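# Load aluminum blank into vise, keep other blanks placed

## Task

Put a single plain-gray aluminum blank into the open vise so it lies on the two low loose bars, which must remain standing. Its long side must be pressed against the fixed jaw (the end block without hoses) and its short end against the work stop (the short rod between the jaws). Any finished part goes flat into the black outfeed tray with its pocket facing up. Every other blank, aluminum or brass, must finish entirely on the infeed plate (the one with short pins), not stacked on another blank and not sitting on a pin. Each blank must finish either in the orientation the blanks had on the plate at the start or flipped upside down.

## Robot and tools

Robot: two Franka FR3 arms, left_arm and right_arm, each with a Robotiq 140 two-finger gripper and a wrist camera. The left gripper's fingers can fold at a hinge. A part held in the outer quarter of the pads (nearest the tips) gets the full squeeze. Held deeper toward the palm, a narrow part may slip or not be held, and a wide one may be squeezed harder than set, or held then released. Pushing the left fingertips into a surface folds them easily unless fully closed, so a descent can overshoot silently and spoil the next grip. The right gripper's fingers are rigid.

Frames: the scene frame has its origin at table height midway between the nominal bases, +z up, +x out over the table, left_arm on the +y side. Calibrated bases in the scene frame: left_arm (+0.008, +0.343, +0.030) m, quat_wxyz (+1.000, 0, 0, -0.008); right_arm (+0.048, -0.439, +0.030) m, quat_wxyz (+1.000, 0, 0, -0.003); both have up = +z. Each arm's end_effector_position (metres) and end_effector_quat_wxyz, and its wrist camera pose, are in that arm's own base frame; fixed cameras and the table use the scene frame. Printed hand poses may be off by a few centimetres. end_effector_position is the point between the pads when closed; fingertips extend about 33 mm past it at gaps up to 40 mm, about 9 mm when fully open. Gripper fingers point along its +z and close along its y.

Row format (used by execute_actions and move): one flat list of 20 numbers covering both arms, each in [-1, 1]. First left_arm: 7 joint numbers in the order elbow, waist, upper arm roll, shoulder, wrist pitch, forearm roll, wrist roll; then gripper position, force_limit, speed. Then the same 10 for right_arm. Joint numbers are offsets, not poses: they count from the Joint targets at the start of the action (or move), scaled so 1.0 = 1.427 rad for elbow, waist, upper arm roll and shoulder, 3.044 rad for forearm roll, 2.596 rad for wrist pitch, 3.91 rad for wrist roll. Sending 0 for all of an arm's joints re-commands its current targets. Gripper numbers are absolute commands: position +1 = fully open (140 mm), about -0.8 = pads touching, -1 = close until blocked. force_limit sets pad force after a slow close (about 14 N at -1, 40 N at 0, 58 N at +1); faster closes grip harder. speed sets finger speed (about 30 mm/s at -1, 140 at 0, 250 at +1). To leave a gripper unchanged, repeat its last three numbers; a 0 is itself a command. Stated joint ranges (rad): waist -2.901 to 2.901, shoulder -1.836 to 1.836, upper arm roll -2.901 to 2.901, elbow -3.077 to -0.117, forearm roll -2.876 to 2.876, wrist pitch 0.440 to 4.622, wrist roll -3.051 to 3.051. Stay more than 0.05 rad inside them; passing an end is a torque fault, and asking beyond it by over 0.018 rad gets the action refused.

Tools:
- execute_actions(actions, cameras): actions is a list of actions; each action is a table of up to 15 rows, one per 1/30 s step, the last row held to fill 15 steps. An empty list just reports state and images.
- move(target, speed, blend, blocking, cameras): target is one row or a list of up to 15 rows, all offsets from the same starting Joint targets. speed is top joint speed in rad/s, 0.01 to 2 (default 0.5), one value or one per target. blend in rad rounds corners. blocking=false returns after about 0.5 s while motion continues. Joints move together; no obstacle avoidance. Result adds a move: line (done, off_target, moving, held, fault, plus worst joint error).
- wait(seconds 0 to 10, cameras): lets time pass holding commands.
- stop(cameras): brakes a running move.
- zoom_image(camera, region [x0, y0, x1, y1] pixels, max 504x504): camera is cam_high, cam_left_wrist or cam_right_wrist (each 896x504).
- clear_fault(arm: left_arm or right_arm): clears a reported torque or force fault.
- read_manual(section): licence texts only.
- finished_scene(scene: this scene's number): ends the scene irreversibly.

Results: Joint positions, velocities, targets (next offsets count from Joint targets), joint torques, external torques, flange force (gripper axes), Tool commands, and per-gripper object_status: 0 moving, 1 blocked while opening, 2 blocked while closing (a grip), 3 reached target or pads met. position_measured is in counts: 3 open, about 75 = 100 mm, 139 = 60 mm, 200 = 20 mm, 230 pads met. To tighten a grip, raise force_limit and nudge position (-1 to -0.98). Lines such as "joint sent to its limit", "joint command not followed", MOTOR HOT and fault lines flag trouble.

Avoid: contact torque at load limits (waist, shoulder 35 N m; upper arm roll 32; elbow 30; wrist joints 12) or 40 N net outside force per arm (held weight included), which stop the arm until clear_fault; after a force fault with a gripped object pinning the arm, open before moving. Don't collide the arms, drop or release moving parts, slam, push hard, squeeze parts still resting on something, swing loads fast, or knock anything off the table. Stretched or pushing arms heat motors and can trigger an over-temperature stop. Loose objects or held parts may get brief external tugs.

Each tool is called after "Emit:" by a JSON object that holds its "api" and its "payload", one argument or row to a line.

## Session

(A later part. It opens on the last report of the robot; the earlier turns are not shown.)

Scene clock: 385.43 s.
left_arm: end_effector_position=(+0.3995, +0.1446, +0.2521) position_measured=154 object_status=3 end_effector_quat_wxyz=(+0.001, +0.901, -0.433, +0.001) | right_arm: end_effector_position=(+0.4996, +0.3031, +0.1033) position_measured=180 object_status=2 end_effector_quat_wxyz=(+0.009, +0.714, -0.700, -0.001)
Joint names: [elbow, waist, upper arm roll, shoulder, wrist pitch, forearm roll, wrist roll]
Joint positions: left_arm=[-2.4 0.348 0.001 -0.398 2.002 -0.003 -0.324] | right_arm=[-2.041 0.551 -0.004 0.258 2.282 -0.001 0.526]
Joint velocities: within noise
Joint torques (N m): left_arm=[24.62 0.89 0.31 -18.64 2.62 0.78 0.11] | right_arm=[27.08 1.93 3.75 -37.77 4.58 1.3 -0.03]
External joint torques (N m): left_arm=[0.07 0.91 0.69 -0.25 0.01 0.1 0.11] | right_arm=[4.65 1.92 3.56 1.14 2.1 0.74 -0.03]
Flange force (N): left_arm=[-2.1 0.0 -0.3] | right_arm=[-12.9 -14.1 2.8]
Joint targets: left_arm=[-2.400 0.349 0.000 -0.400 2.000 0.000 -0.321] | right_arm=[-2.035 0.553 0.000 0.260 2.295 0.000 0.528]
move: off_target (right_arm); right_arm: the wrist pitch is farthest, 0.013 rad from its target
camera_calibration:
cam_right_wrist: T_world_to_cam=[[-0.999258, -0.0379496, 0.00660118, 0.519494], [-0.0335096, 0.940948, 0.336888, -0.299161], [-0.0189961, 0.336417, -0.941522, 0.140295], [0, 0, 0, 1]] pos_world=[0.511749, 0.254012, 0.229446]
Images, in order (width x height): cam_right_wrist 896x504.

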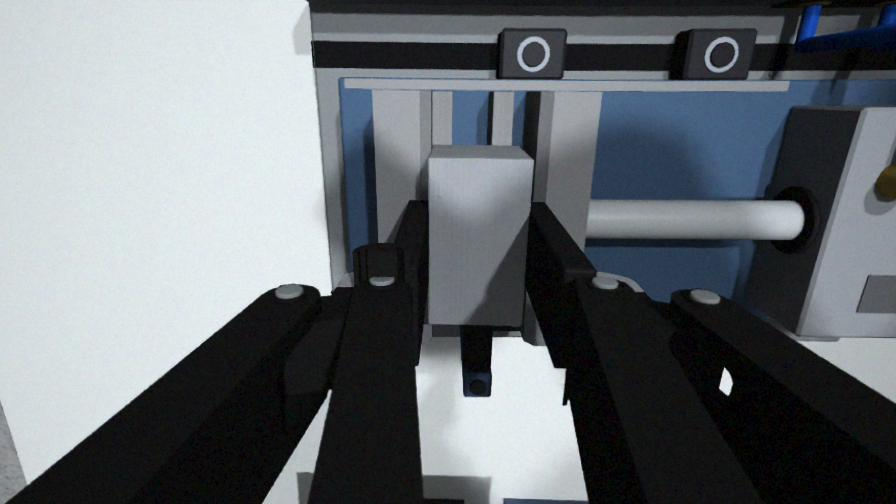

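Emit:
{"api": "move", "payload": {
  "target": [
    [0, 0, 0, 0, 0, 0, 0, -0.2, -0.1, -0.6, -0.0025, 0, 0, 0.0054, 0.0043, 0, 0, -1, -0.1, -1],
    [0, 0, 0, 0, 0, 0, 0, -0.2, -0.1, -0.6, -0.0164, -0.0033, 0, -0.0042, 0.0067, 0, -0.0012, -1, -0.1, -1],
    [0, 0, 0, 0, 0, 0, 0, -0.2, -0.1, -0.6, -0.0164, -0.0033, 0, -0.0042, 0.0067, 0, -0.0012, -0.27, -0.1, -0.9]
  ],
  "speed": [0.03, 0.05, 0.1],
  "cameras": ["cam_right_wrist"]
}}

Emit:
{"api": "zoom_image", "payload": {
  "camera": "cam_right_wrist",
  "region": [340, 80, 640, 400]
}}

Scene clock: 419.27 s.
left_arm: end_effector_position=(+0.3994, +0.1446, +0.2521) position_measured=154 object_status=3 end_effector_quat_wxyz=(+0.001, +0.901, -0.433, +0.001) | right_arm: end_effector_position=(+0.5005, +0.3043, +0.1022) position_measured=163 object_status=0 end_effector_quat_wxyz=(+0.001, +0.715, -0.699, +0.001)
Joint names: [elbow, waist, upper arm roll, shoulder, wrist pitch, forearm roll, wrist roll]
Joint positions: left_arm=[-2.4 0.348 0.001 -0.398 2.002 -0.003 -0.324] | right_arm=[-2.057 0.549 -0.002 0.253 2.308 -0.001 0.526]
Joint velocities: left_arm=[within noise] | right_arm=[0.001 0 0 0 0.005 0 -0.001]
Joint torques (N m): left_arm=[24.61 0.88 0.38 -18.65 2.63 0.79 0.09] | right_arm=[23.55 -0.3 1.33 -37.64 2.8 0.7 -0.18]
External joint torques (N m): left_arm=[0.23 0.91 0.76 -0.46 0.05 0.11 0.09] | right_arm=[1.03 -0.44 1 1.25 0.27 0.15 -0.18]
Flange force (N): left_arm=[-2.2 0.1 -0.7] | right_arm=[-3.3 -6.2 1.8]
Joint targets: left_arm=[-2.400 0.349 0.000 -0.400 2.000 0.000 -0.321] | right_arm=[-2.058 0.548 0.000 0.254 2.312 0.000 0.523]
move: done; target 3's new numbers were sent with right_arm's wrist pitch 0.013 rad from that target
camera_calibration:
cam_right_wrist: T_world_to_cam=[[-0.999211, -0.0391604, -0.00661583, 0.522158], [-0.0390415, 0.937982, 0.34448, -0.297005], [-0.00728441, 0.344466, -0.938771, 0.130265], [0, 0, 0, 1]] pos_world=[0.5111, 0.254161, 0.228056]
Images, in order (width x height): cam_right_wrist 896x504.

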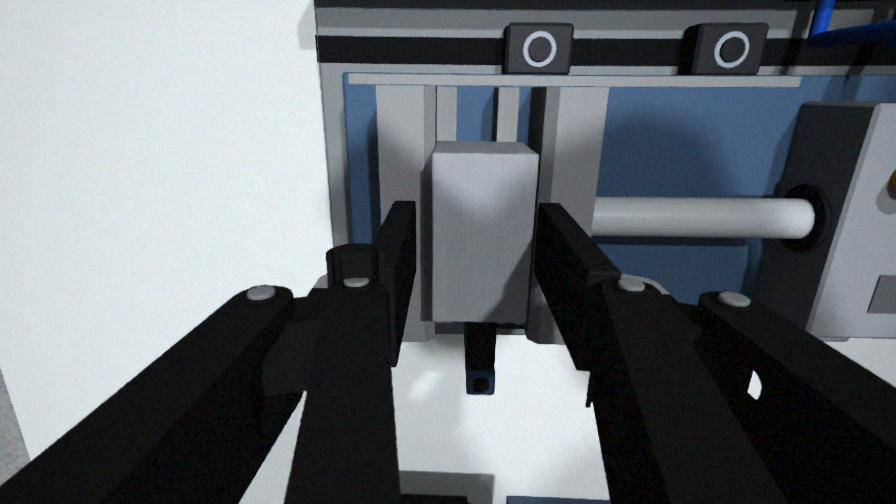

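Scaled by 1.575 from the camera's 896x504 image, which has a finer 1280x720 frame.

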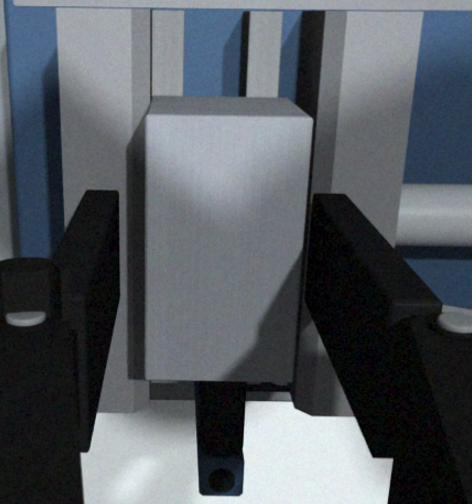

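Emit:
{"api": "move", "payload": {
  "target": [
    [0,0,0,0,0,0,0,-0.2,-0.1,-0.6,0.0185,-0.0050,0,0.0127,-0.0032,0,-0.0018,-0.27,-0.1,-0.9],
    [0,0,0,0,0,0,0,-0.2,-0.1,-0.6,0,0,0,0,0,0,0,-0.27,-0.1,-0.9],
    [0,0,0,0,0,0,0,-0.2,-0.1,-0.6,0.0449,0,0,-0.0672,-0.0617,0,0,-0.27,-0.1,-0.9]
  ],
  "speed": [0.04, 0.08, 0.3],
  "cameras": ["cam_right_wrist"]
}}

Scene clock: 439.47 s.
left_arm: end_effector_position=(+0.3994, +0.1445, +0.2521) position_measured=154 object_status=3 end_effector_quat_wxyz=(+0.001, +0.901, -0.433, +0.001) | right_arm: end_effector_position=(+0.5015, +0.3048, +0.1723) position_measured=163 object_status=3 end_effector_quat_wxyz=(-0.002, +0.717, -0.698, +0.001)
Joint names: [elbow, waist, upper arm roll, shoulder, wrist pitch, forearm roll, wrist roll]
Joint positions: left_arm=[-2.4 0.348 0.001 -0.398 2.002 -0.003 -0.324] | right_arm=[-1.995 0.546 0 0.157 2.157 -0.001 0.52]
Joint velocities: left_arm=[within noise] | right_arm=[-0.001 -0.001 0 0 -0.004 0 0]
Joint torques (N m): left_arm=[24.61 0.86 0.33 -18.66 2.61 0.79 0.12] | right_arm=[25.15 0.15 0.89 -36.16 2.2 0.65 0.12]
External joint torques (N m): left_arm=[0.1 0.85 0.67 -0.34 0 0.1 0.12] | right_arm=[1.35 0.21 0.81 0.85 -0.35 0.02 0.12]
Flange force (N): left_arm=[-2.1 0.1 -0.4] | right_arm=[-4.9 -6.5 -1.5]
Joint targets: left_arm=[-2.400 0.349 0.000 -0.400 2.000 0.000 -0.321] | right_arm=[-1.994 0.548 0.000 0.158 2.152 0.000 0.523]
move: done
camera_calibration:
cam_right_wrist: T_world_to_cam=[[-0.998948, -0.0441584, -0.0123845, 0.526018], [-0.0457058, 0.936276, 0.34828, -0.318391], [-0.00378413, 0.348479, -0.937309, 0.192701], [0, 0, 0, 1]] pos_world=[0.511641, 0.254177, 0.298024]
Images, in order (width x height): cam_right_wrist 896x504.

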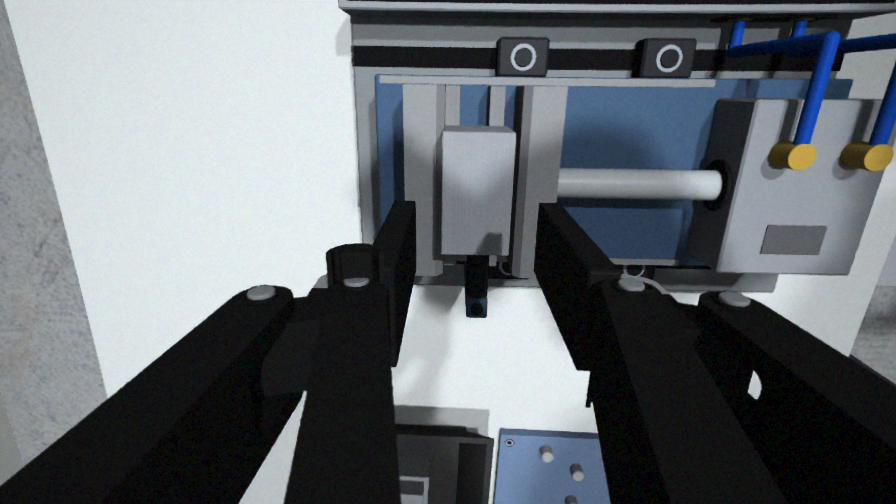

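Emit:
{"api": "zoom_image", "payload": {
  "camera": "cam_right_wrist",
  "region": [390, 80, 590, 330]
}}

Scaled by 2.016 from the camera's 896x504 image, which has a finer 1280x720 frame.

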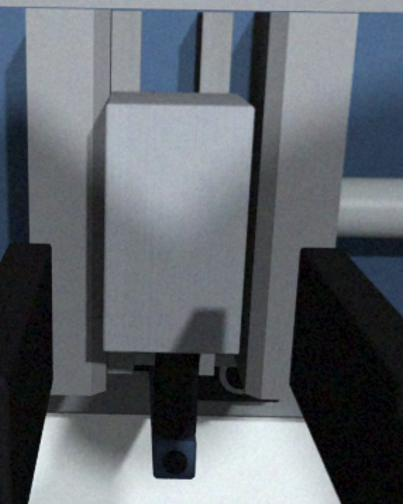

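Emit:
{"api": "finished_scene", "payload": {
  "scene": 1
}}

The scene is finished: the task was done.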